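# Earphones into chest drawer, then close drawer

## Task

Place the coiled earphones inside the small chest's open drawer, then push that drawer closed, with the chest still standing upright at the end.

## Robot and tools

Robot: two seven-joint arms, left_arm and right_arm, each ending in a parallel gripper with a wrist camera (cam_left_wrist, cam_right_wrist, both 896x504). left_arm's fingers can fold: a part held near the palm may slip or be squeezed harder than asked, and a fingertip pushed against a surface folds quietly, so grip with the outer quarter of the pads. right_arm's fingers are rigid.

Frames: the scene frame has its origin on the table top, midway between the nominal bases, +z up, +x out over the table, left_arm on the +y side (not the image side). Calibrated bases: left_arm (+0.005, +0.443, 0) m, quat_wxyz (+1.000, 0, 0, +0.016); right_arm (-0.029, -0.446, 0) m, quat_wxyz (+1.000, 0, 0, -0.014). Printed hand positions and orientations are in the scene frame and can be off by a few cm. Motion offsets, by contrast, are along each arm's own Hand target axes: gripper +z points along the fingers, y is the opening direction. end_effector_position is the point between closed pads; fingertips stick out about 33 mm past it (9 mm when fully open).

Row layout (used by execute_actions and move): one flat list of 18 numbers, each in [-1, 1], covering both arms even if one is idle: left dx, dy, dz, rx, ry, rz, left gripper position, force_limit, speed, then the same nine for the right arm. dx..rz are an offset, not a pose: measured from that arm's Hand target at the start of the action (or move), in the Hand target's own axes. 1.0 equals 0.6 m or 180 degrees; rx, ry, rz form one rotation vector. All six zero means hold the current Hand target. Gripper numbers are absolute commands; resend the last values to leave a gripper unchanged, since 0 is a real command.

execute_actions: actions is a list of actions; each action is a table of up to 15 rows, one per 1/30 s step, and a shorter table repeats its final row to fill 15 steps. Every row counts from the action's start pose, not from the row before; a new action starts from the updated Hand target, so repeating an offset moves further. cameras: list of names, ["all"], or []; images appear only for an empty actions list or when requested.

move: target is one 18-number row or a list of up to 15 rows, every row an offset from the same starting Hand targets. Paths are straight, unguided around obstacles, end together, last 0.5 s to 10 s. speed: m/s, 0.002 to 2, default 0.25 (one value or one per target); rotation capped at twice that in rad/s and 2.5 rad/s. blend: corner rounding in m (0 means stop at each target). blocking=false returns after about 0.5 s while the move continues. Result adds a "move:" line: done, off_target, moving, held, fault, plus limits such as paced (pose clipped) or held (steps withheld). Fast moves lag and stray more and strike harder.

wait: seconds 0 to 10; arms keep last command. stop: brakes a running move (fingers continue). zoom_image: camera (a wrist camera in the latest images) and region [x0, y0, x1, y1] in pixels, at most 504 wide and 504 high. clear_fault: arm name; clears a torque or force fault already reported. finished_scene: scene = the current scene number; irreversible, call only once the drawer is shut with earphones inside.

Controller: each step the commanded pose is clipped to within 70 mm and 16 degrees of the measured pose. Hand target is the last commanded pose after clipping; the gripper may rest short of it, and only a new command (even all zeros) pursues it again. To stop pressing on something, command the target back beyond the gripper. Large rotations may swing the elbow.

Gripper: position +1 fully open (140 mm), about -0.8 pads touch, -1 closes until blocked. force_limit sets squeeze after a slow close (about 14 N at -1, 40 N at 0, 58 N at +1); faster speed (-1 about 30 mm/s, 0 about 140, +1 about 250) squeezes much harder on rigid parts. Both start at +1. object_status: 0 moving, 1 blocked while opening, 2 blocked while closing (grip), 3 reached target or pads met. Confirm 2 after closing. To grip harder, raise force_limit and change position slightly (-1 to -0.98); to soften, open and reclose slowly. position_measured is in counts: 3 open, 75 about 100 mm, 139 about 60 mm, 200 about 20 mm, 230 pads meeting.

Result lines: end_effector_position (m) and quat_wxyz per arm; Hand target; Tool commands; Joint positions, torques and External joint torques (positive toward larger joint angles); Flange force along gripper axes (includes held weight, noisy); step readings of position during actions; Wrist depth as a 7x7 grid of median distances in mm ("-" none); "within noise" joint velocities. Camera intrinsics: cam_left_wrist fx=fy=445.409, cx 445.072, cy 254.045; cam_right_wrist fx=fy=463.699, cx 445.224, cy 253.708.

Faults: contact torque limits 85 N m for waist, shoulder, upper arm roll, elbow and 11 N m for forearm roll, wrist pitch, wrist roll; 85 N net contact force per arm (held weight counts). Exceeding a joint range or speed limit also faults. A faulted arm stops until clear_fault; if its grip pins it, release first. Heavy holding, stretched arms or pushing into unreachable poses heat motors (MOTOR HOT), possibly braking an arm for 30 to 60 s.

Avoid: dropping or flinging the earphones, anything leaving the table, knocking the chest over, slamming the drawer, hard hits on fixed or heavy things, strong grips on parts still resting on a surface, and any contact between the two grippers or arms (the clearance check does not guard grippers). A loose object may occasionally be nudged by itself.

Each tool is called after ">>>" by a JSON object that holds its "name" and its "arguments".

## Session

>>> {"name": "execute_actions", "arguments": {"actions": []}}

Scene clock: 0.00 s.
left_arm: end_effector_position=(+0.7704, +0.7153, +0.2962) position_measured=3 object_status=3 end_effector_quat_wxyz=(-0.481, +0.552, -0.582, +0.353) | right_arm: end_effector_position=(+0.0207, -0.7249, +0.1294) position_measured=3 object_status=3 end_effector_quat_wxyz=(-0.448, +0.644, -0.620, +0.000)
Joint positions: left_arm=[0.855 0.508 -0.425 -2.086 0.498 3.807 0.093] | right_arm=[-1.699 0.12 -0.111 -2.351 0.404 1.598 -2.082]
Joint velocities: within noise
Joint torques (N m): no reading
External joint torques (N m): no reading
Flange force (N): no reading
Wrist depth (mm): cam_left_wrist=[2354 2133 2289 2836 2170 - - / 2521 2936 2599 2868 2248 - 297 / 2836 - 3565 1426 2354 - 307 / 3418 131 3283 1194 2627 133 111 / - 107 4159 1620 2495 126 96 / - 94 2170 2836 2627 1934 97 / - - 2332 2151 - 1920 -] | cam_right_wrist=[3274 - - 265 218 - - / 2865 - - - - - - / 2626 - - - - - - / - 139 821 - - 136 - / - 102 1230 - 371 145 98 / - 3453 869 863 335 314 - / - 3763 3551 739 311 300 298]
Hand target: left_arm +0.7704, +0.7153, +0.2962; -0.481, +0.552, -0.582, +0.353 | right_arm +0.0207, -0.7249, +0.1294; -0.448, +0.644, -0.620, +0.000
Tool commands: left_gripper/position=+1.0 left_gripper/force_limit=+1.0 left_gripper/speed=+1.0 right_gripper/position=+1.0 right_gripper/force_limit=+1.0 right_gripper/speed=+1.0

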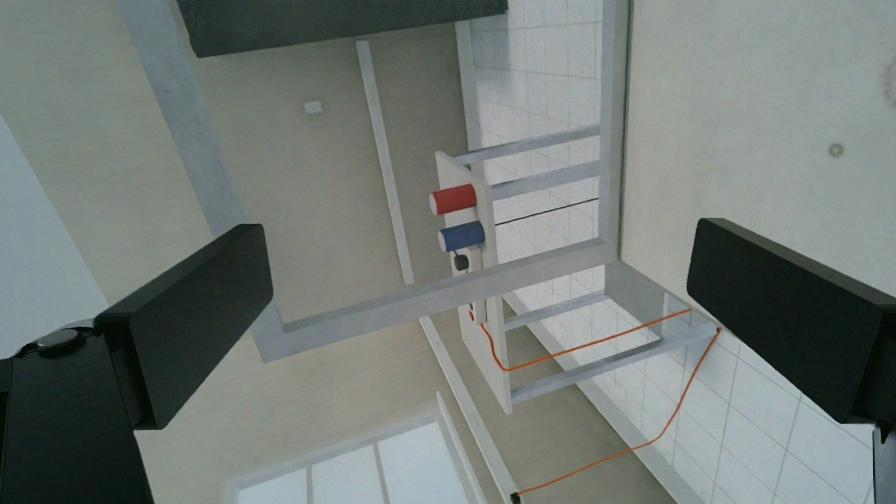

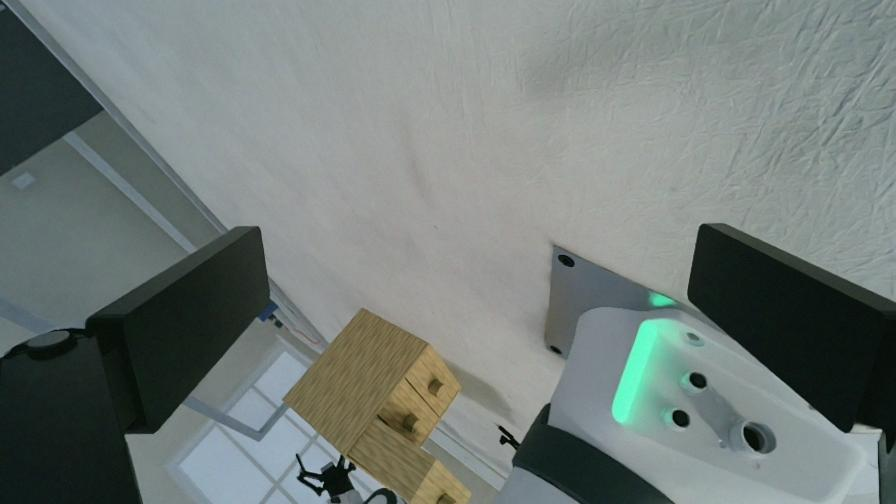

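>>> {"name": "move", "arguments": {"target": [0.425,-0.258,-0.588,-0.400,0.0725,0,1,1,1,-0.425,-0.635,0.252,-0.2134,0.2055,0,1,1,1], "speed": 0.3, "cameras": ["all"]}}

Scene clock: 74.00 s.
left_arm: end_effector_position=(+0.5012, +0.4006, +0.5000) position_measured=3 object_status=3 end_effector_quat_wxyz=(+0.000, -0.687, +0.727, -0.002) | right_arm: end_effector_position=(+0.3495, -0.5010, +0.4007) position_measured=3 object_status=3 end_effector_quat_wxyz=(+0.002, +0.722, -0.692, +0.001)
Joint positions: left_arm=[0.067 -0.098 -0.168 -1.451 -0.019 1.358 -0.015] | right_arm=[-1.645 -1.133 0.778 -2.056 0.752 1.191 -0.982]
Joint velocities: left_arm=[0.001 0 0 0 0 -0.003 -0.001] | right_arm=[0 0 0 0.001 0.001 -0.001 0.006]
Joint torques (N m): left_arm=[-0.59 -25.38 0.55 23.18 1.11 2.27 -0.14] | right_arm=[-0.29 16.55 -21.18 13.73 0.83 2.31 0.21]
External joint torques (N m): left_arm=[-0.63 1.15 0.07 0.78 0.37 -0.33 -0.14] | right_arm=[-0.25 -0.25 -0.25 -0.21 0.08 -0.34 0.21]
Flange force (N): left_arm=[0.9 -7.4 -6.5] | right_arm=[-0.9 0.7 0.1]
Wrist depth (mm): cam_left_wrist=[574 - 586 - - - - / - - - - - 610 550 / - - 621 - 610 638 558 / - 123 - 676 - 134 653 / - 107 - - 709 127 96 / - 99 - 713 - - 97 / - - 1905 1876 1862 1876 -] | cam_right_wrist=[- - - - - - - / - - 502 - - - 539 / - - - - - - 453 / - 128 - - - 145 393 / - 102 - - - 127 102 / - 96 - - - - - / - - 607 622 - - -]
Hand target: left_arm +0.5007, +0.4005, +0.5001; -0.001, +0.688, -0.726, +0.000 | right_arm +0.3503, -0.4995, +0.4007; +0.000, +0.720, -0.694, +0.000
Off the commanded pose: left_arm 0.001 m, 0 deg | right_arm 0.002 m, 0 deg.
move: done; limits=paced

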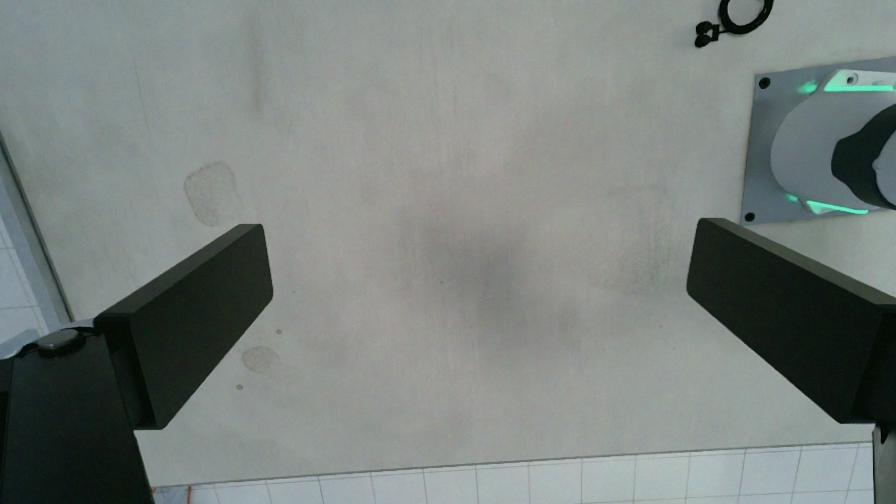

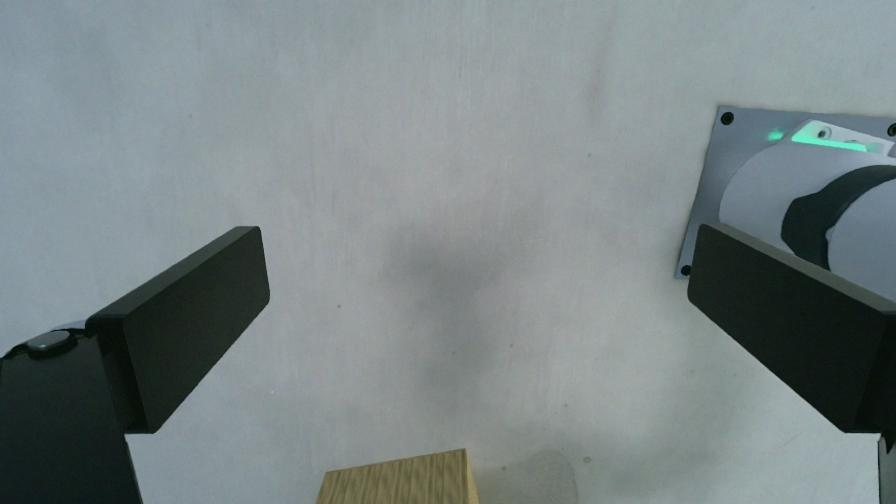

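>>> {"name": "move", "arguments": {"target": [0.102,0.328,0,0,0,0,1,1,1,-0.326,-0.181,-0.083,0,0,0,1,1,1], "speed": 0.3, "cameras": ["all"]}}

Scene clock: 154.00 s.
left_arm: end_effector_position=(+0.3021, +0.3505, +0.5008) position_measured=3 object_status=3 end_effector_quat_wxyz=(+0.002, -0.686, +0.727, -0.001) | right_arm: end_effector_position=(+0.4518, -0.3014, +0.4502) position_measured=3 object_status=3 end_effector_quat_wxyz=(+0.001, +0.721, -0.692, +0.001)
Joint positions: left_arm=[0.023 -0.67 -0.198 -1.94 -0.126 1.287 -0.078] | right_arm=[-1.705 -1.117 0.913 -1.533 1.037 0.971 -0.493]
Joint velocities: left_arm=[within noise] | right_arm=[0 0 0 0 0 0 0.006]
Joint torques (N m): left_arm=[-0.16 -5.37 3.87 21.12 0.49 2.25 -0.13] | right_arm=[-0.2 29.47 -23.85 6.21 0.64 2.26 0.16]
External joint torques (N m): left_arm=[-0.16 0.24 0.41 -0.27 -0.24 -0.36 -0.13] | right_arm=[-0.13 0.03 -0.79 -0.27 0.02 -0.36 0.16]
Flange force (N): left_arm=[-0.2 0.4 -0.1] | right_arm=[-0.1 2.1 0.0]
Wrist depth (mm): cam_left_wrist=[- 570 570 - 563 576 - / - - - - 587 593 297 / 618 630 632 - 619 506 300 / - 124 671 - - 134 289 / - 107 697 - 738 134 96 / - 99 736 758 - 740 97 / - - 1996 816 1905 1934 -] | cam_right_wrist=[- - 538 - - - 510 / - - - - - - 560 / - - - - - 584 - / - 128 - - - 145 - / - 102 - 582 576 136 102 / - 96 - 498 463 459 - / - - - 434 439 523 -]
Hand target: left_arm +0.3009, +0.3499, +0.4998; -0.001, +0.688, -0.726, +0.000 | right_arm +0.4517, -0.3000, +0.4503; +0.000, +0.720, -0.694, +0.000
Off the commanded pose: left_arm 0.002 m, 0 deg | right_arm 0.001 m, 0 deg.
move: done

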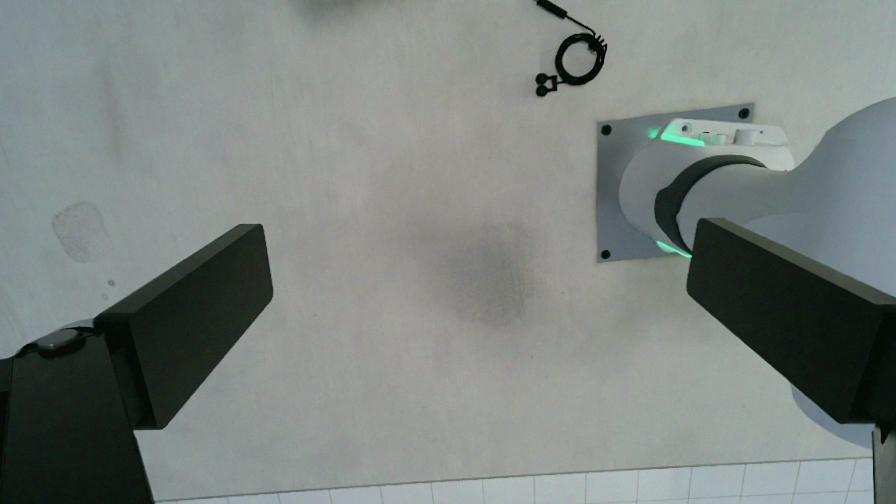

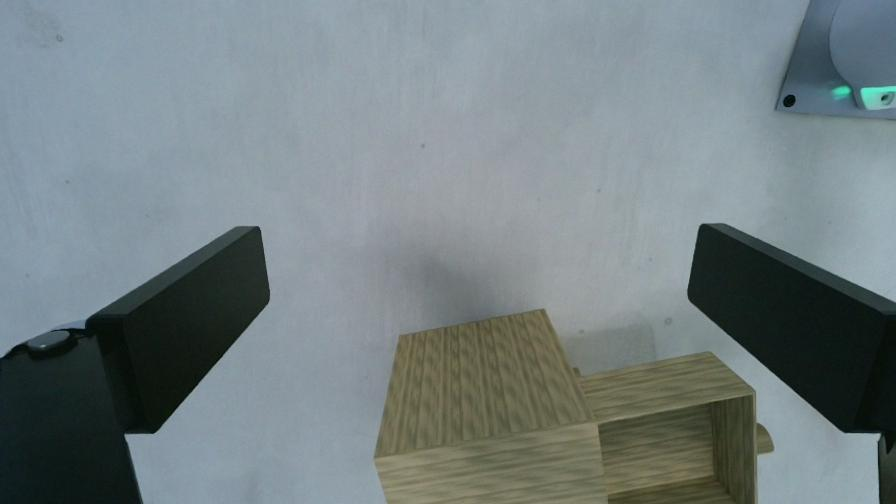

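>>> {"name": "move", "arguments": {"target": [0.25,-0.014,0,0,0,0,1,1,1,-0.219,0.041,-0.083,0,0,0,1,1,1], "speed": 0.3, "cameras": ["all"]}}

>>> {"name": "move", "arguments": {"target": [0,0,0.25,0,0,0,1,1,1,0,0,0.1,0,0,0,1,1,1], "speed": 0.3, "cameras": ["all"]}}

Scene clock: 196.43 s.
left_arm: end_effector_position=(+0.3024, +0.2004, +0.4990) position_measured=3 object_status=3 end_effector_quat_wxyz=(+0.001, -0.686, +0.727, +0.000) | right_arm: end_effector_position=(+0.4229, -0.1704, +0.4998) position_measured=3 object_status=3 end_effector_quat_wxyz=(+0.001, +0.721, -0.693, +0.002)
Joint positions: left_arm=[0.092 -0.549 -0.515 -1.785 -0.268 1.306 -0.339] | right_arm=[-1.662 -1.04 0.914 -1.211 1.165 0.837 -0.145]
Joint velocities: left_arm=[0 0.001 0 0.002 0 -0.001 -0.004] | right_arm=[0 0 0.001 -0.001 0 0 0.006]
Joint torques (N m): left_arm=[0.04 -6.44 7.96 21.78 0.47 2.26 -0.1] | right_arm=[-0.5 35.03 -20.03 2.46 0.58 2.23 0.16]
External joint torques (N m): left_arm=[0.03 -0.17 -0.1 0.7 -0.27 -0.37 -0.1] | right_arm=[-0.56 1.15 -0.28 -0.32 0.03 -0.35 0.16]
Flange force (N): left_arm=[1.2 -0.4 -3.3] | right_arm=[0.0 -1.6 -3.4]
Wrist depth (mm): cam_left_wrist=[- 354 356 360 560 574 - / - 600 412 - - 572 - / 601 621 - 627 - - - / - 124 674 657 646 134 653 / - 107 - - - 126 96 / - 94 - 747 - 468 97 / - - - - 821 - 364] | cam_right_wrist=[- - - - - - 582 / - 585 - - - - - / - - - 640 - - 638 / - 127 - 514 471 145 - / - 103 461 439 449 145 102 / - 96 - 464 472 525 - / - - - 490 - 785 -]
Hand target: left_arm +0.3013, +0.1997, +0.4998; -0.001, +0.688, -0.726, +0.000 | right_arm +0.4224, -0.1696, +0.5000; +0.000, +0.720, -0.694, +0.000
Off the commanded pose: left_arm 0.002 m, 0 deg | right_arm 0.001 m, 0 deg.
move: done

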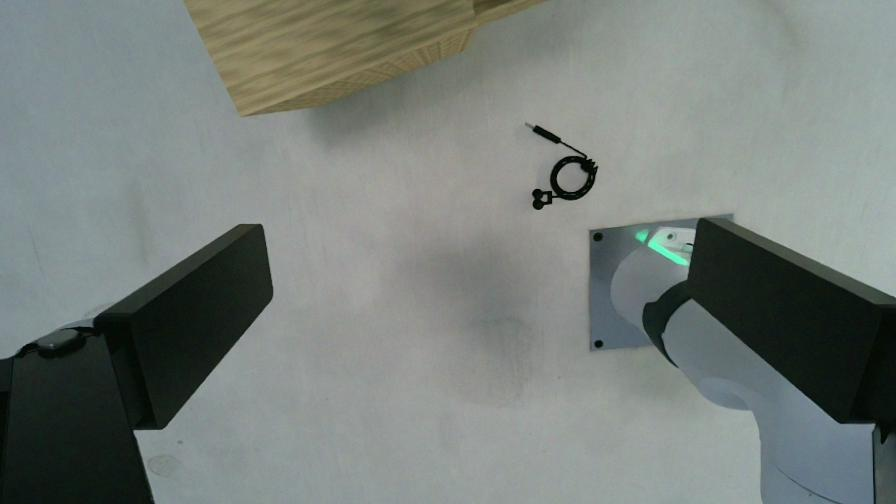

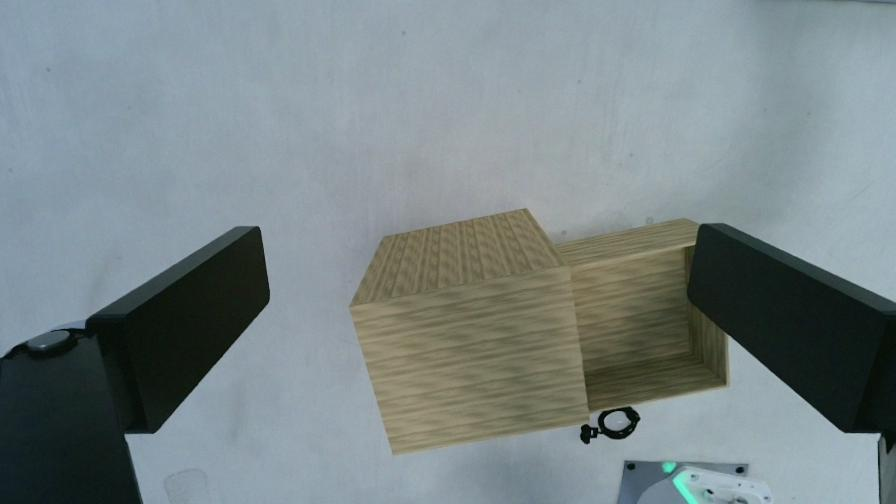

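Scene clock: 197.93 s.
left_arm: end_effector_position=(+0.3012, +0.2001, +0.3502) position_measured=3 object_status=3 end_effector_quat_wxyz=(-0.001, +0.690, -0.724, -0.001) | right_arm: end_effector_position=(+0.4216, -0.1702, +0.4397) position_measured=3 object_status=3 end_effector_quat_wxyz=(+0.003, +0.717, -0.697, +0.000)
Joint positions: left_arm=[0.045 -0.687 -0.562 -2.261 -0.343 1.649 -0.299] | right_arm=[-1.568 -1.188 0.904 -1.46 1.166 0.91 -0.219]
Joint velocities: left_arm=[0 0.001 -0.001 0 0 0.005 0] | right_arm=[-0.001 -0.001 0 0.002 0 0 -0.005]
Joint torques (N m): left_arm=[-1.2 -4.61 10.46 22.88 0.71 2.69 0.41] | right_arm=[0.42 33.92 -23.94 2.4 0.44 2.69 -0.24]
External joint torques (N m): left_arm=[-1.14 0.47 0.78 -0.31 -0.06 0.07 0.41] | right_arm=[0.38 0.46 -0.71 -1.19 -0.13 0.11 -0.24]
Flange force (N): left_arm=[-2.1 1.1 0.8] | right_arm=[3.3 5.8 4.1]
Wrist depth (mm): cam_left_wrist=[224 222 222 326 435 - - / 440 236 351 - 436 - - / - 470 - 494 - 476 - / 494 135 520 - 533 134 - / - 107 - - - 126 96 / - 101 - - - 455 97 / - - - - - 615 354] | cam_right_wrist=[- - 523 - - - 539 / - - - - - - - / - - - - - - 569 / - 127 - 504 424 145 585 / - 102 394 381 383 145 102 / - 96 - 396 398 460 - / - - - 417 418 - -]
Hand target: left_arm +0.3015, +0.1997, +0.3498; -0.001, +0.688, -0.726, +0.000 | right_arm +0.4223, -0.1696, +0.4400; +0.000, +0.720, -0.694, +0.000
Off the commanded pose: left_arm 0.001 m, 0 deg | right_arm 0.001 m, 1 deg.
move: done

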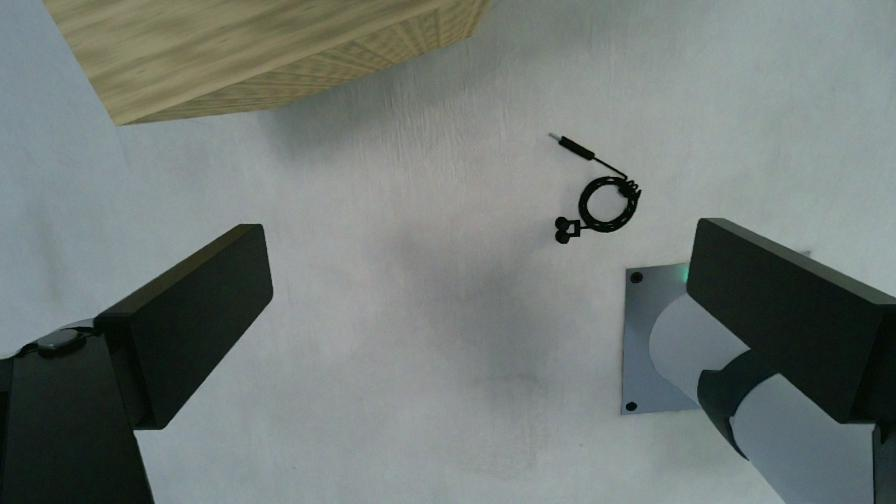

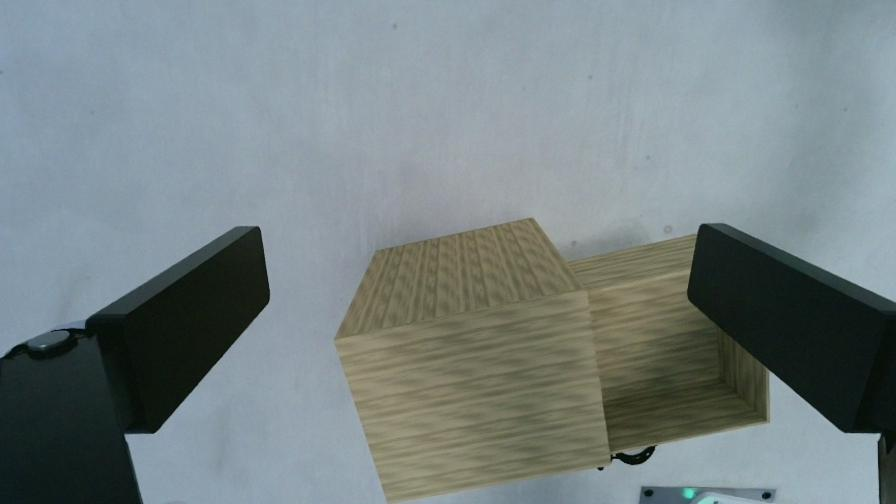

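>>> {"name": "zoom_image", "arguments": {"camera": "cam_left_wrist", "region": [520, 110, 680, 260]}}

>>> {"name": "zoom_image", "arguments": {"camera": "cam_right_wrist", "region": [320, 200, 824, 504]}}

Scaled by 3.150 from the camera's 896x504 image, which has a finer 1280x720 frame.

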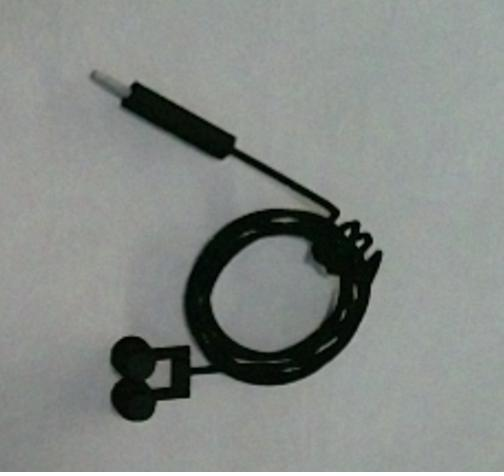

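Scaled by 1.000.

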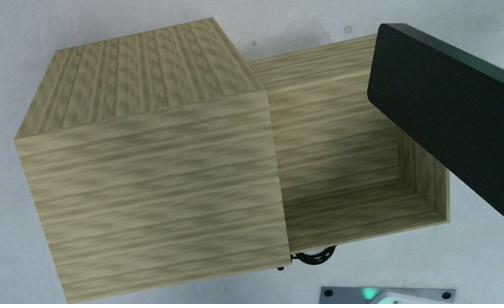

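>>> {"name": "move", "arguments": {"target": [-0.101,0.289,0.25,0,0,0.111,0.35,-1,0,0,0,0,0,0,0,1,1,1], "speed": 0.25, "cameras": ["cam_left_wrist"]}}

Scene clock: 330.30 s.
left_arm: end_effector_position=(+0.1326, +0.2686, +0.2002) position_measured=85 object_status=3 end_effector_quat_wxyz=(+0.001, -0.554, +0.833, -0.001) | right_arm: end_effector_position=(+0.4217, -0.1703, +0.4397) position_measured=3 object_status=3 end_effector_quat_wxyz=(+0.002, +0.718, -0.696, +0.000)
Joint positions: left_arm=[-0.476 -1.306 -0.44 -2.976 -0.426 1.689 -0.116] | right_arm=[-1.568 -1.188 0.904 -1.46 1.166 0.911 -0.221]
Joint torques (N m): left_arm=[-0.92 6.57 7.29 22.15 0.84 2.25 0.33] | right_arm=[0.35 33.86 -23.92 2.39 0.45 2.66 -0.2]
External joint torques (N m): left_arm=[-0.9 -0.69 0.87 -0.4 0.08 -0.36 0.33] | right_arm=[0.33 0.51 -0.85 -1.21 -0.13 0.08 -0.2]
Flange force (N): left_arm=[-3.8 6.7 -0.4] | right_arm=[3.3 5.9 3.8]
Wrist depth (mm): cam_left_wrist=[275 - - - 301 299 - / 305 - 315 318 319 - - / 348 - 328 328 - 333 326 / - - 130 350 348 279 269 / - 87 114 - 363 102 88 / - 80 396 396 - - - / - - - - 427 - -] | cam_right_wrist=[- - - - - - 523 / - - - 552 - - - / - - 586 - - - - / - 139 - 492 417 135 - / - 102 387 383 383 145 102 / - 102 - 393 399 460 - / - - - 422 421 - -]
Hand target: left_arm +0.1318, +0.2695, +0.1996; +0.001, -0.552, +0.834, +0.000 | right_arm +0.4223, -0.1696, +0.4400; +0.000, +0.720, -0.694, +0.000
Off the commanded pose: left_arm 0.001 m, 0 deg | right_arm 0.001 m, 0 deg.
move: done
Images, in order (width x height): cam_left_wrist 896x504.

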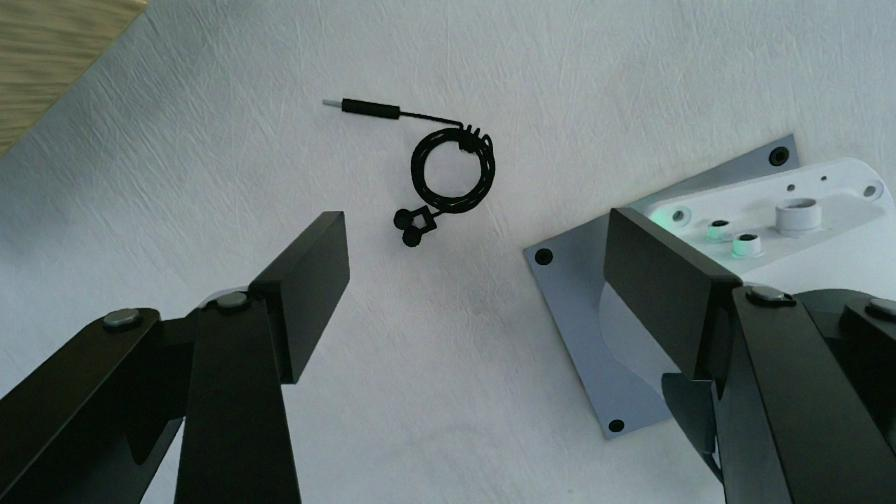

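>>> {"name": "move", "arguments": {"target": [0.0131,-0.0566,0.149,0,-0.1667,0,-0.4,-1,0,0,0,0,0,0,0,1,1,1], "speed": 0.2, "cameras": ["cam_left_wrist"]}}

Scene clock: 437.47 s.
left_arm: end_effector_position=(+0.1600, +0.2502, +0.1101) position_measured=179 object_status=3 end_effector_quat_wxyz=(+0.216, -0.530, +0.807, +0.144) | right_arm: end_effector_position=(+0.4217, -0.1703, +0.4397) position_measured=3 object_status=3 end_effector_quat_wxyz=(+0.002, +0.718, -0.696, +0.000)
Joint positions: left_arm=[-0.178 -0.951 -1.243 -2.789 -0.487 1.917 -0.34] | right_arm=[-1.568 -1.188 0.904 -1.46 1.166 0.911 -0.221]
Joint velocities: left_arm=[0 0 -0.002 0 0.001 0 -0.006] | right_arm=[within noise]
Joint torques (N m): left_arm=[-0.03 6.05 15.28 13.3 1.09 1.68 -0.07] | right_arm=[0.35 33.83 -23.92 2.4 0.46 2.67 -0.21]
External joint torques (N m): left_arm=[-0.06 -0.61 -0.42 0.25 -0.21 -0.14 -0.06] | right_arm=[0.23 0.27 -0.61 -1.22 -0.13 0.09 -0.22]
Flange force (N): left_arm=[0.8 0.9 -0.4] | right_arm=[3.3 5.5 4.4]
Wrist depth (mm): cam_left_wrist=[190 190 192 189 193 191 192 / 214 215 211 215 214 - 230 / - 256 259 238 253 253 242 / - 280 285 - 135 282 226 / 336 - 91 375 - 93 210 / - - 73 474 - - 70 / - - - 609 - - 67] | cam_right_wrist=[- - - - - - - / - - - - - - - / - - - 592 - - - / - 127 - 504 424 145 - / - 102 391 383 382 145 102 / - 96 403 393 401 463 - / - - 735 418 418 687 -]
Hand target: left_arm +0.1601, +0.2490, +0.1102; +0.217, -0.533, +0.805, +0.142 | right_arm +0.4223, -0.1696, +0.4400; +0.000, +0.720, -0.694, +0.000
Off the commanded pose: left_arm 0.001 m, 0 deg | right_arm 0.001 m, 0 deg.
move: done
Images, in order (width x height): cam_left_wrist 896x504.

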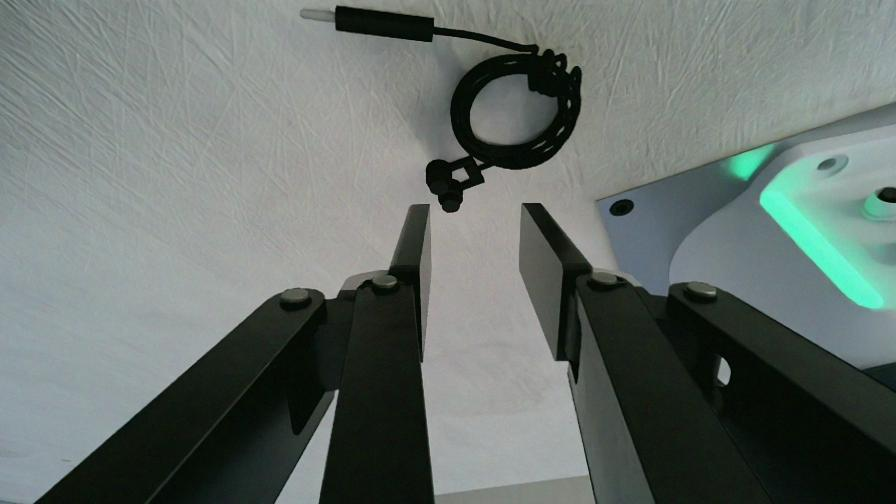

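>>> {"name": "move", "arguments": {"target": [0.0375,-0.0083,0.065,0,0,0,-0.4,-1,0,0,0,0,0,0,0,1,1,1], "speed": 0.12, "cameras": ["cam_left_wrist"]}}

Scene clock: 461.27 s.
left_arm: end_effector_position=(+0.1644, +0.2483, +0.0655) position_measured=179 object_status=3 end_effector_quat_wxyz=(+0.217, -0.531, +0.806, +0.145) | right_arm: end_effector_position=(+0.4217, -0.1703, +0.4397) position_measured=3 object_status=3 end_effector_quat_wxyz=(+0.002, +0.718, -0.696, +0.000)
Joint positions: left_arm=[-0.074 -0.887 -1.412 -2.804 -0.567 2.05 -0.354] | right_arm=[-1.568 -1.188 0.904 -1.46 1.166 0.911 -0.221]
Joint velocities: left_arm=[0 -0.001 -0.002 0 -0.002 0.005 0] | right_arm=[within noise]
Joint torques (N m): left_arm=[-0.01 7.61 14.95 10.48 0.85 1.98 -0.07] | right_arm=[0.35 33.84 -23.94 2.37 0.45 2.67 -0.21]
External joint torques (N m): left_arm=[0 -0.06 -0.71 -0.24 -0.18 0.18 -0.05] | right_arm=[0.34 0.25 -0.68 -1.17 -0.13 0.08 -0.21]
Flange force (N): left_arm=[2.1 -0.5 2.9] | right_arm=[3.2 5.8 4.3]
Wrist depth (mm): cam_left_wrist=[146 150 147 148 148 151 152 / 166 166 171 168 164 170 172 / - 192 193 188 188 198 205 / 224 - - 212 135 232 218 / - - 91 311 - 93 212 / - - 73 - - - 70 / - - - - - - 67] | cam_right_wrist=[- - - - 504 - - / - - - - - 554 - / - - - - - - - / - 128 - 496 425 135 - / - 102 398 384 381 145 102 / - 97 - 396 401 456 - / - - 741 420 424 420 -]
Hand target: left_arm +0.1648, +0.2471, +0.0652; +0.217, -0.533, +0.805, +0.142 | right_arm +0.4223, -0.1696, +0.4400; +0.000, +0.720, -0.694, +0.000
Off the commanded pose: left_arm 0.001 m, 0 deg | right_arm 0.001 m, 0 deg.
move: done
Images, in order (width x height): cam_left_wrist 896x504.

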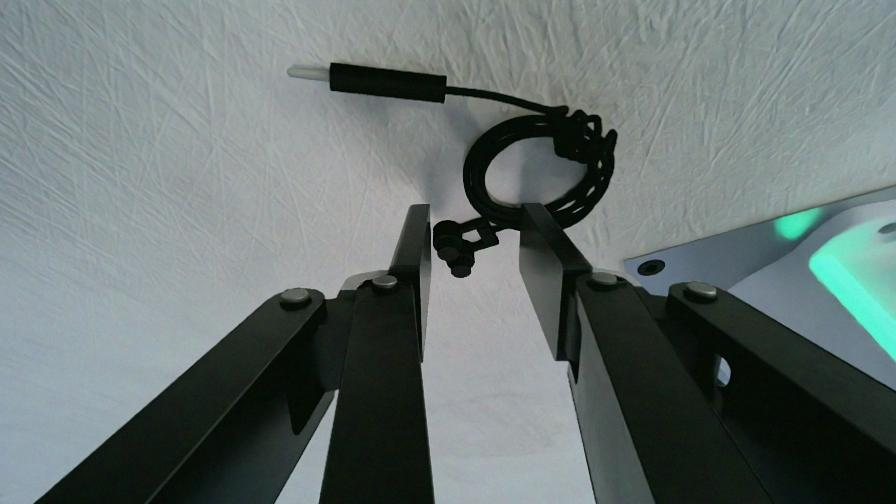

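>>> {"name": "move", "arguments": {"target": [0.02,0,0.0346,0,0,0,-0.4,-1,0,0,0,0,0,0,0,1,1,1], "speed": 0.06, "cameras": ["cam_left_wrist"]}}

>>> {"name": "zoom_image", "arguments": {"camera": "cam_left_wrist", "region": [340, 100, 660, 340]}}

Scene clock: 484.87 s.
left_arm: end_effector_position=(+0.1644, +0.2474, +0.0417) position_measured=179 object_status=3 end_effector_quat_wxyz=(+0.217, -0.531, +0.806, +0.144) | right_arm: end_effector_position=(+0.4217, -0.1703, +0.4397) position_measured=3 object_status=3 end_effector_quat_wxyz=(+0.002, +0.718, -0.696, +0.000)
Joint positions: left_arm=[-0.01 -0.86 -1.514 -2.806 -0.616 2.118 -0.358] | right_arm=[-1.568 -1.188 0.904 -1.46 1.166 0.911 -0.221]
Joint velocities: left_arm=[0.001 0.001 -0.002 0.001 -0.002 0.006 0] | right_arm=[within noise]
Joint torques (N m): left_arm=[-0.06 8.54 14.64 8.95 0.7 1.92 -0.07] | right_arm=[0.34 33.84 -23.94 2.34 0.45 2.67 -0.21]
External joint torques (N m): left_arm=[-0.07 -0.1 -0.96 -0.38 -0.19 0.12 -0.05] | right_arm=[0.41 0.33 -0.73 -1.19 -0.12 0.08 -0.21]
Flange force (N): left_arm=[2.5 -0.2 3.8] | right_arm=[3.2 6.0 4.3]
Wrist depth (mm): cam_left_wrist=[120 126 123 125 125 - 131 / 139 140 137 138 143 143 141 / 160 161 162 158 154 165 165 / 187 190 185 173 140 195 196 / - 221 92 227 - 93 210 / - - 73 - - - 70 / - - - - - - 67] | cam_right_wrist=[- - - - 505 - - / - - - - - - - / - - - - - - - / - 127 - 499 423 135 621 / - 102 388 379 383 145 102 / - 96 - 395 400 462 - / - - - 418 415 423 -]
Hand target: left_arm +0.1648, +0.2471, +0.0412; +0.217, -0.533, +0.805, +0.142 | right_arm +0.4223, -0.1696, +0.4400; +0.000, +0.720, -0.694, +0.000
Off the commanded pose: left_arm 0.001 m, 0 deg | right_arm 0.001 m, 0 deg.
move: done
Images, in order (width x height): cam_left_wrist 896x504.

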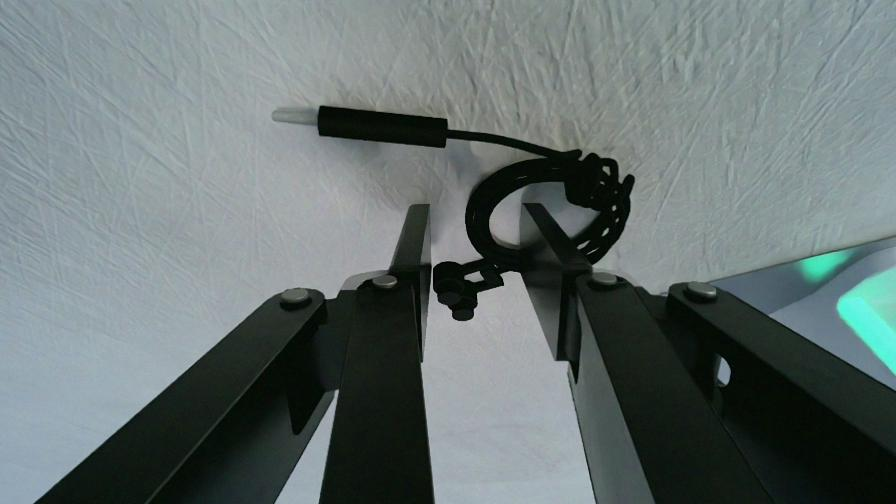

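Scaled by 1.575 from the camera's 896x504 image, which has a finer 1280x720 frame.

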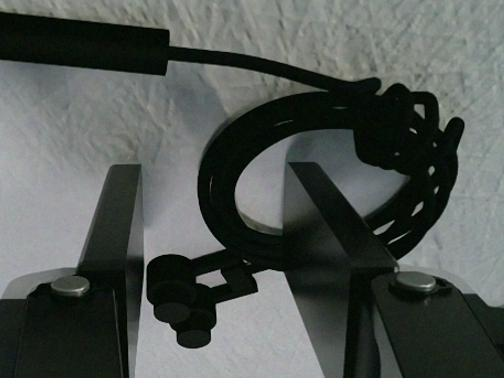

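>>> {"name": "move", "arguments": {"target": [-0.0018,0.0018,0.0068,0,0,0,-0.4,-1,0,0,0,0,0,0,0,1,1,1], "speed": 0.05, "cameras": ["cam_left_wrist"]}}

>>> {"name": "zoom_image", "arguments": {"camera": "cam_left_wrist", "region": [380, 140, 620, 320]}}

Scene clock: 502.53 s.
left_arm: end_effector_position=(+0.1650, +0.2498, +0.0391) position_measured=179 object_status=3 end_effector_quat_wxyz=(+0.217, -0.532, +0.806, +0.143) | right_arm: end_effector_position=(+0.4217, -0.1703, +0.4397) position_measured=3 object_status=3 end_effector_quat_wxyz=(+0.002, +0.718, -0.696, +0.000)
Joint positions: left_arm=[-0.009 -0.859 -1.522 -2.813 -0.624 2.129 -0.358] | right_arm=[-1.568 -1.188 0.904 -1.46 1.166 0.911 -0.221]
Joint velocities: left_arm=[0 0.001 0 0.001 -0.001 0.005 0] | right_arm=[within noise]
Joint torques (N m): left_arm=[0.02 9.02 15.31 8.31 0.59 1.88 0.07] | right_arm=[0.37 33.84 -23.97 2.39 0.45 2.66 -0.23]
External joint torques (N m): left_arm=[0 0.36 -0.22 -0.79 -0.28 0.07 0.08] | right_arm=[0.34 0.43 -0.83 -1.21 -0.14 0.08 -0.23]
Flange force (N): left_arm=[-0.5 0.9 2.8] | right_arm=[3.4 6.0 4.1]
Wrist depth (mm): cam_left_wrist=[118 124 122 122 120 123 124 / - 134 134 135 139 136 138 / 162 163 159 155 148 162 158 / 185 193 181 176 160 200 197 / 227 217 91 232 - 92 209 / - - 73 301 - - 70 / - - - - - - 67] | cam_right_wrist=[- - - - - - - / - - - - - - - / - 557 - - - - - / 613 - - 502 419 135 - / - 102 403 381 383 145 102 / - 102 417 396 401 464 - / - - - 421 418 429 -]
Hand target: left_arm +0.1650, +0.2502, +0.0382; +0.217, -0.533, +0.805, +0.142 | right_arm +0.4223, -0.1696, +0.4400; +0.000, +0.720, -0.694, +0.000
Off the commanded pose: left_arm 0.001 m, 0 deg | right_arm 0.001 m, 0 deg.
move: done
Images, in order (width x height): cam_left_wrist 896x504.

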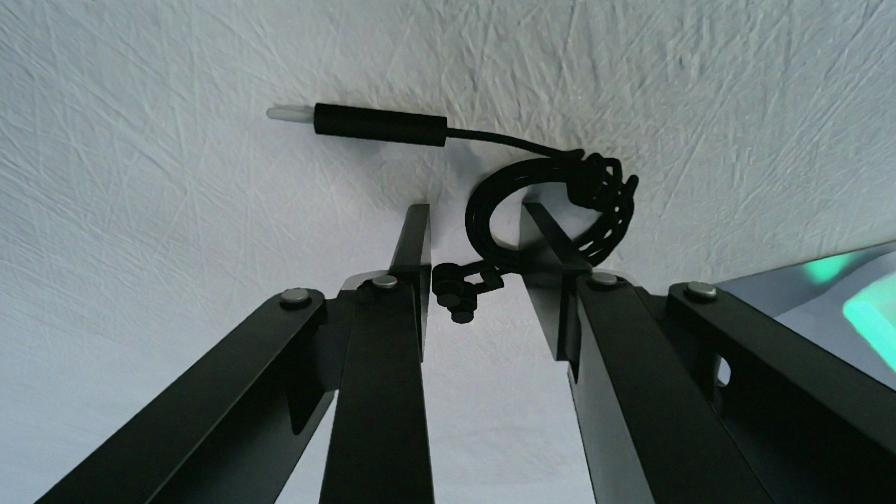

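Scaled by 2.100 from the camera's 896x504 image, which has a finer 1280x720 frame.

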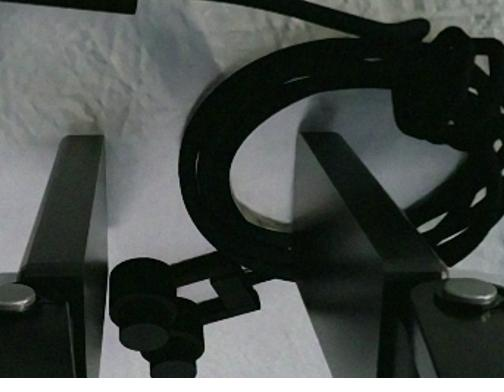

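>>> {"name": "move", "arguments": {"target": [[0.0021,0,0.0036,0,0,0,-0.4,-1,0,0,0,0,0,0,0,1,1,1],[0.0021,0,0.0036,0,0,0,-1,-1,-1,0,0,0,0,0,0,1,1,1]], "speed": 0.05, "cameras": ["cam_left_wrist"]}}

>>> {"name": "zoom_image", "arguments": {"camera": "cam_left_wrist", "region": [380, 140, 620, 320]}}

Scene clock: 528.03 s.
left_arm: end_effector_position=(+0.1692, +0.2477, +0.0386) position_measured=223 object_status=0 end_effector_quat_wxyz=(+0.221, -0.531, +0.807, +0.138) | right_arm: end_effector_position=(+0.4217, -0.1703, +0.4397) position_measured=3 object_status=3 end_effector_quat_wxyz=(+0.002, +0.718, -0.696, +0.000)
Joint positions: left_arm=[-0.001 -0.859 -1.529 -2.812 -0.622 2.144 -0.358] | right_arm=[-1.568 -1.188 0.904 -1.46 1.166 0.911 -0.221]
Joint torques (N m): left_arm=[-0.45 12.19 12.51 6.41 -1.05 1.06 -0.1] | right_arm=[0.35 33.84 -23.94 2.44 0.44 2.67 -0.21]
External joint torques (N m): left_arm=[-0.45 3.41 -3.07 -2.63 -1.89 -0.77 -0.08] | right_arm=[0.28 0.33 -0.73 -1.17 -0.15 0.09 -0.21]
Flange force (N): left_arm=[7.5 3.8 16.3] | right_arm=[3.2 5.6 4.0]
Wrist depth (mm): cam_left_wrist=[119 121 121 121 119 122 123 / 137 138 134 134 139 138 139 / 158 158 154 154 150 160 160 / 188 187 203 117 176 189 192 / - 218 81 90 89 211 213 / 277 - 72 - - - 205 / - - - - - 68 -] | cam_right_wrist=[- - - - - - 507 / - - - - 548 - - / - - - - - - - / - 128 - 500 421 136 - / - 102 377 381 385 145 102 / - 96 - 395 399 460 - / - - - 419 421 430 -]
Hand target: left_arm +0.1650, +0.2502, +0.0357; +0.217, -0.533, +0.805, +0.142 | right_arm +0.4223, -0.1696, +0.4400; +0.000, +0.720, -0.694, +0.000
Off the commanded pose: left_arm 0.006 m, 1 deg | right_arm 0.001 m, 0 deg.
move: off_target (left_arm)
Images, in order (width x height): cam_left_wrist 896x504.

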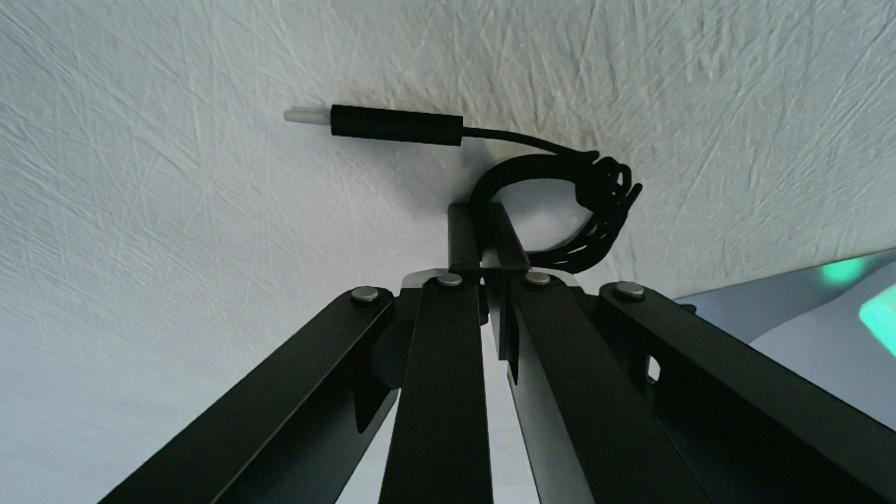

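Scaled by 2.100 from the camera's 896x504 image, which has a finer 1280x720 frame.

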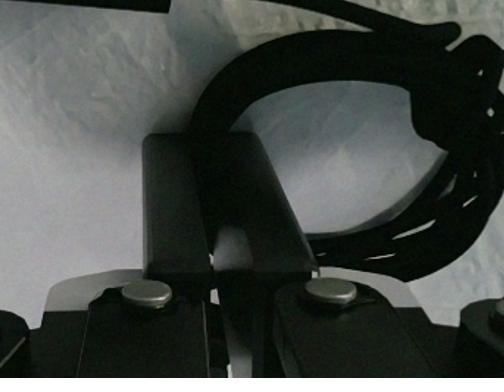

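>>> {"name": "move", "arguments": {"target": [-0.05,0,-0.0866,0,0,0,-1,-1,-1,0,0,0,0,0,0,1,1,1], "speed": 0.06, "cameras": ["cam_left_wrist"]}}

Scene clock: 537.07 s.
left_arm: end_effector_position=(+0.1654, +0.2500, +0.0952) position_measured=223 object_status=2 end_effector_quat_wxyz=(+0.217, -0.535, +0.804, +0.141) | right_arm: end_effector_position=(+0.4217, -0.1703, +0.4397) position_measured=3 object_status=3 end_effector_quat_wxyz=(+0.002, +0.718, -0.696, +0.000)
Joint positions: left_arm=[-0.141 -0.929 -1.293 -2.799 -0.513 1.971 -0.348] | right_arm=[-1.568 -1.188 0.904 -1.46 1.166 0.911 -0.221]
Joint velocities: left_arm=[-0.001 0.001 0 0 0.003 -0.004 -0.001] | right_arm=[within noise]
Joint torques (N m): left_arm=[-1.09 6.76 16.05 12.28 1.62 1.41 0.27] | right_arm=[0.34 33.87 -23.9 2.37 0.45 2.67 -0.2]
External joint torques (N m): left_arm=[-1.07 -0.03 0.41 -0.06 0.42 -0.43 0.29] | right_arm=[0.29 0.42 -0.74 -1.23 -0.14 0.09 -0.2]
Flange force (N): left_arm=[-4.5 5.3 -3.4] | right_arm=[3.3 5.8 4.1]
Wrist depth (mm): cam_left_wrist=[- 177 181 176 178 175 181 / - 201 200 202 198 - - / - - 229 - 157 234 231 / 270 - - 113 184 265 220 / 329 - - 90 89 250 217 / - - 72 - - - 204 / - - - - - 68 -] | cam_right_wrist=[- - - - - - - / - - - - - - - / - - - - - - - / - 127 - 509 425 135 - / - 102 387 383 384 145 102 / - 96 - 394 396 464 - / - - - 421 416 485 -]
Hand target: left_arm +0.1649, +0.2502, +0.0957; +0.217, -0.533, +0.805, +0.142 | right_arm +0.4223, -0.1696, +0.4400; +0.000, +0.720, -0.694, +0.000
Off the commanded pose: left_arm 0.001 m, 0 deg | right_arm 0.001 m, 0 deg.
move: done
Images, in order (width x height): cam_left_wrist 896x504.

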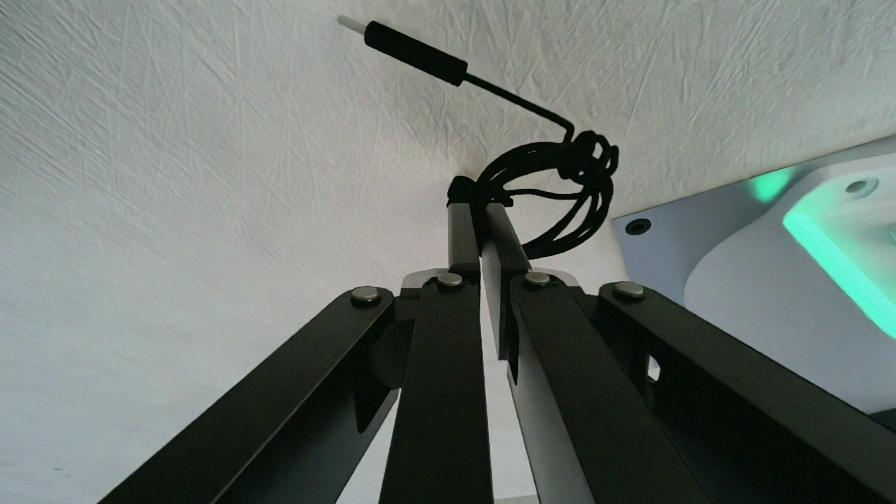

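>>> {"name": "move", "arguments": {"target": [[-0.2535,0,-0.439,0,0,0,-1,-1,-1,0.1555,0.309,-0.1,0,0,0,-0.85,-1,-0.5],[0.029,-0.252,-0.602,-0.0832,0.08,-0.2007,-1,-1,-1,0.1555,0.309,-0.1,0,0,0,-0.85,-1,-0.5]], "speed": 0.2, "blend": 0.05, "cameras": ["all"]}}

Scene clock: 606.83 s.
left_arm: end_effector_position=(+0.2274, +0.0111, +0.3995) position_measured=223 object_status=2 end_effector_quat_wxyz=(-0.079, +0.790, -0.600, -0.104) | right_arm: end_effector_position=(+0.2407, -0.2681, +0.5002) position_measured=231 object_status=3 end_effector_quat_wxyz=(+0.000, +0.719, -0.695, +0.000)
Joint positions: left_arm=[0.793 -0.777 -1.32 -1.468 -0.598 1.12 -0.848] | right_arm=[-1.218 -1.213 0.554 -1.808 0.752 0.807 -0.493]
Joint velocities: left_arm=[-0.001 0 0 0.001 -0.001 -0.001 -0.007] | right_arm=[within noise]
Joint torques (N m): left_arm=[-0.02 22.12 20.64 15.78 1.11 1.69 -0.14] | right_arm=[-0.05 23.72 -17.53 7.65 0.24 2.5 -0.22]
External joint torques (N m): left_arm=[-0.06 -1.26 -0.11 0.66 -0.26 -0.37 -0.13] | right_arm=[-0.07 0.97 -0.55 -1.12 -0.33 -0.11 -0.22]
Flange force (N): left_arm=[2.9 0.8 -2.4] | right_arm=[3.1 1.9 1.4]
Wrist depth (mm): cam_left_wrist=[249 251 259 322 297 - - / 270 271 284 354 296 - 538 / 295 297 307 335 175 560 - / - - - 113 612 - 658 / 738 - - 90 89 689 1260 / - - 72 - - - 1223 / - - - - - 68 -] | cam_right_wrist=[613 560 - - - 526 268 / - - - - - - - / - - - - - - - / 706 - - 120 665 - - / - 737 93 95 92 - 759 / - - - - - - 1519 / - - - - - - -]
Hand target: left_arm +0.2270, +0.0109, +0.3998; -0.079, +0.792, -0.597, -0.104 | right_arm +0.2405, -0.2695, +0.5001; +0.000, +0.720, -0.694, +0.000
Off the commanded pose: left_arm 0.001 m, 0 deg | right_arm 0.001 m, 0 deg.
move: done

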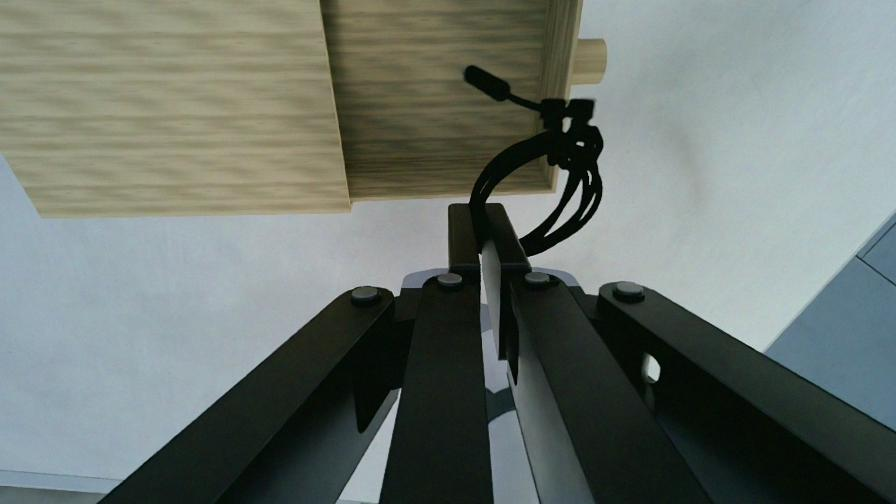

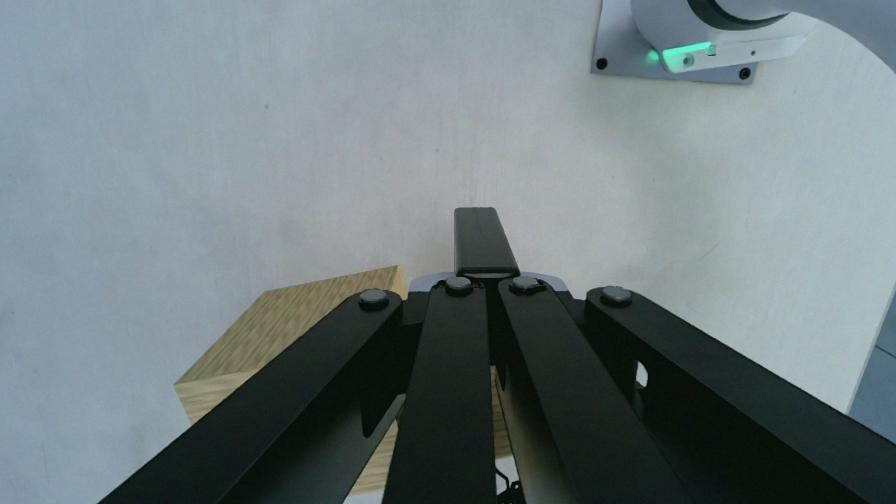

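>>> {"name": "move", "arguments": {"target": [[0.0161,-0.0633,-0.0043,0,0,0,-1,-1,-1,0,0,0,0,0,0,-0.85,-1,-0.5],[0.0766,-0.0633,0.221,0,0,0,-1,-1,-1,0,0,0,0,0,0,-0.85,-1,-0.5]], "speed": 0.15, "blend": 0.02, "cameras": ["cam_left_wrist"]}}

>>> {"name": "zoom_image", "arguments": {"camera": "cam_left_wrist", "region": [280, 0, 680, 280]}}

Scene clock: 629.53 s.
left_arm: end_effector_position=(+0.2670, +0.0126, +0.2608) position_measured=223 object_status=2 end_effector_quat_wxyz=(-0.081, +0.793, -0.594, -0.104) | right_arm: end_effector_position=(+0.2407, -0.2681, +0.5002) position_measured=231 object_status=3 end_effector_quat_wxyz=(+0.000, +0.719, -0.695, +0.000)
Joint positions: left_arm=[0.797 -0.889 -1.437 -1.772 -0.686 1.413 -0.773] | right_arm=[-1.218 -1.213 0.554 -1.808 0.752 0.807 -0.493]
Joint velocities: left_arm=[0 0 0 0.001 0 0.003 0.004] | right_arm=[within noise]
Joint torques (N m): left_arm=[-1.05 23.48 23.43 14.87 1.18 2.16 0.32] | right_arm=[-0.09 23.69 -17.53 7.68 0.25 2.51 -0.22]
External joint torques (N m): left_arm=[-1.11 -0.32 -1.12 -0.33 -0.18 0.08 0.33] | right_arm=[-0.05 0.87 -0.55 -1.06 -0.32 -0.11 -0.22]
Flange force (N): left_arm=[-1.6 1.8 3.2] | right_arm=[3.0 1.9 1.5]
Wrist depth (mm): cam_left_wrist=[124 125 127 195 198 194 153 / 134 135 138 211 211 200 159 / 147 148 149 227 149 201 - / 163 164 168 141 256 217 - / 182 183 81 90 89 203 529 / 202 - 72 - - - - / - - - - - 68 -] | cam_right_wrist=[- - - - - 531 269 / - - - - 595 - - / - - - - - - - / - - - 120 - - - / 712 - 93 95 92 - - / - - - - - - 1501 / - - - - - - -]
Hand target: left_arm +0.2665, +0.0117, +0.2599; -0.079, +0.792, -0.597, -0.104 | right_arm +0.2405, -0.2695, +0.5001; +0.000, +0.720, -0.694, +0.000
Off the commanded pose: left_arm 0.001 m, 0 deg | right_arm 0.001 m, 0 deg.
move: done; blend cut to 0.0196 m at target 1
Images, in order (width x height): cam_left_wrist 896x504.

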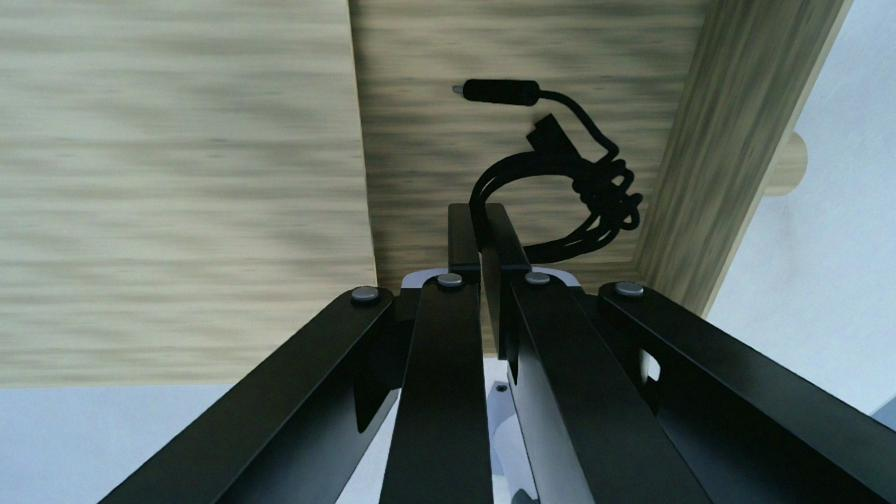

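Scaled by 1.260 from the camera's 896x504 image, which has a finer 1280x720 frame.

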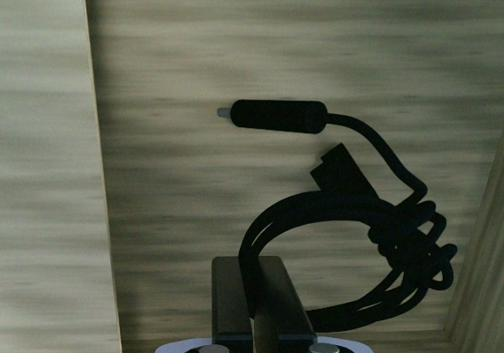

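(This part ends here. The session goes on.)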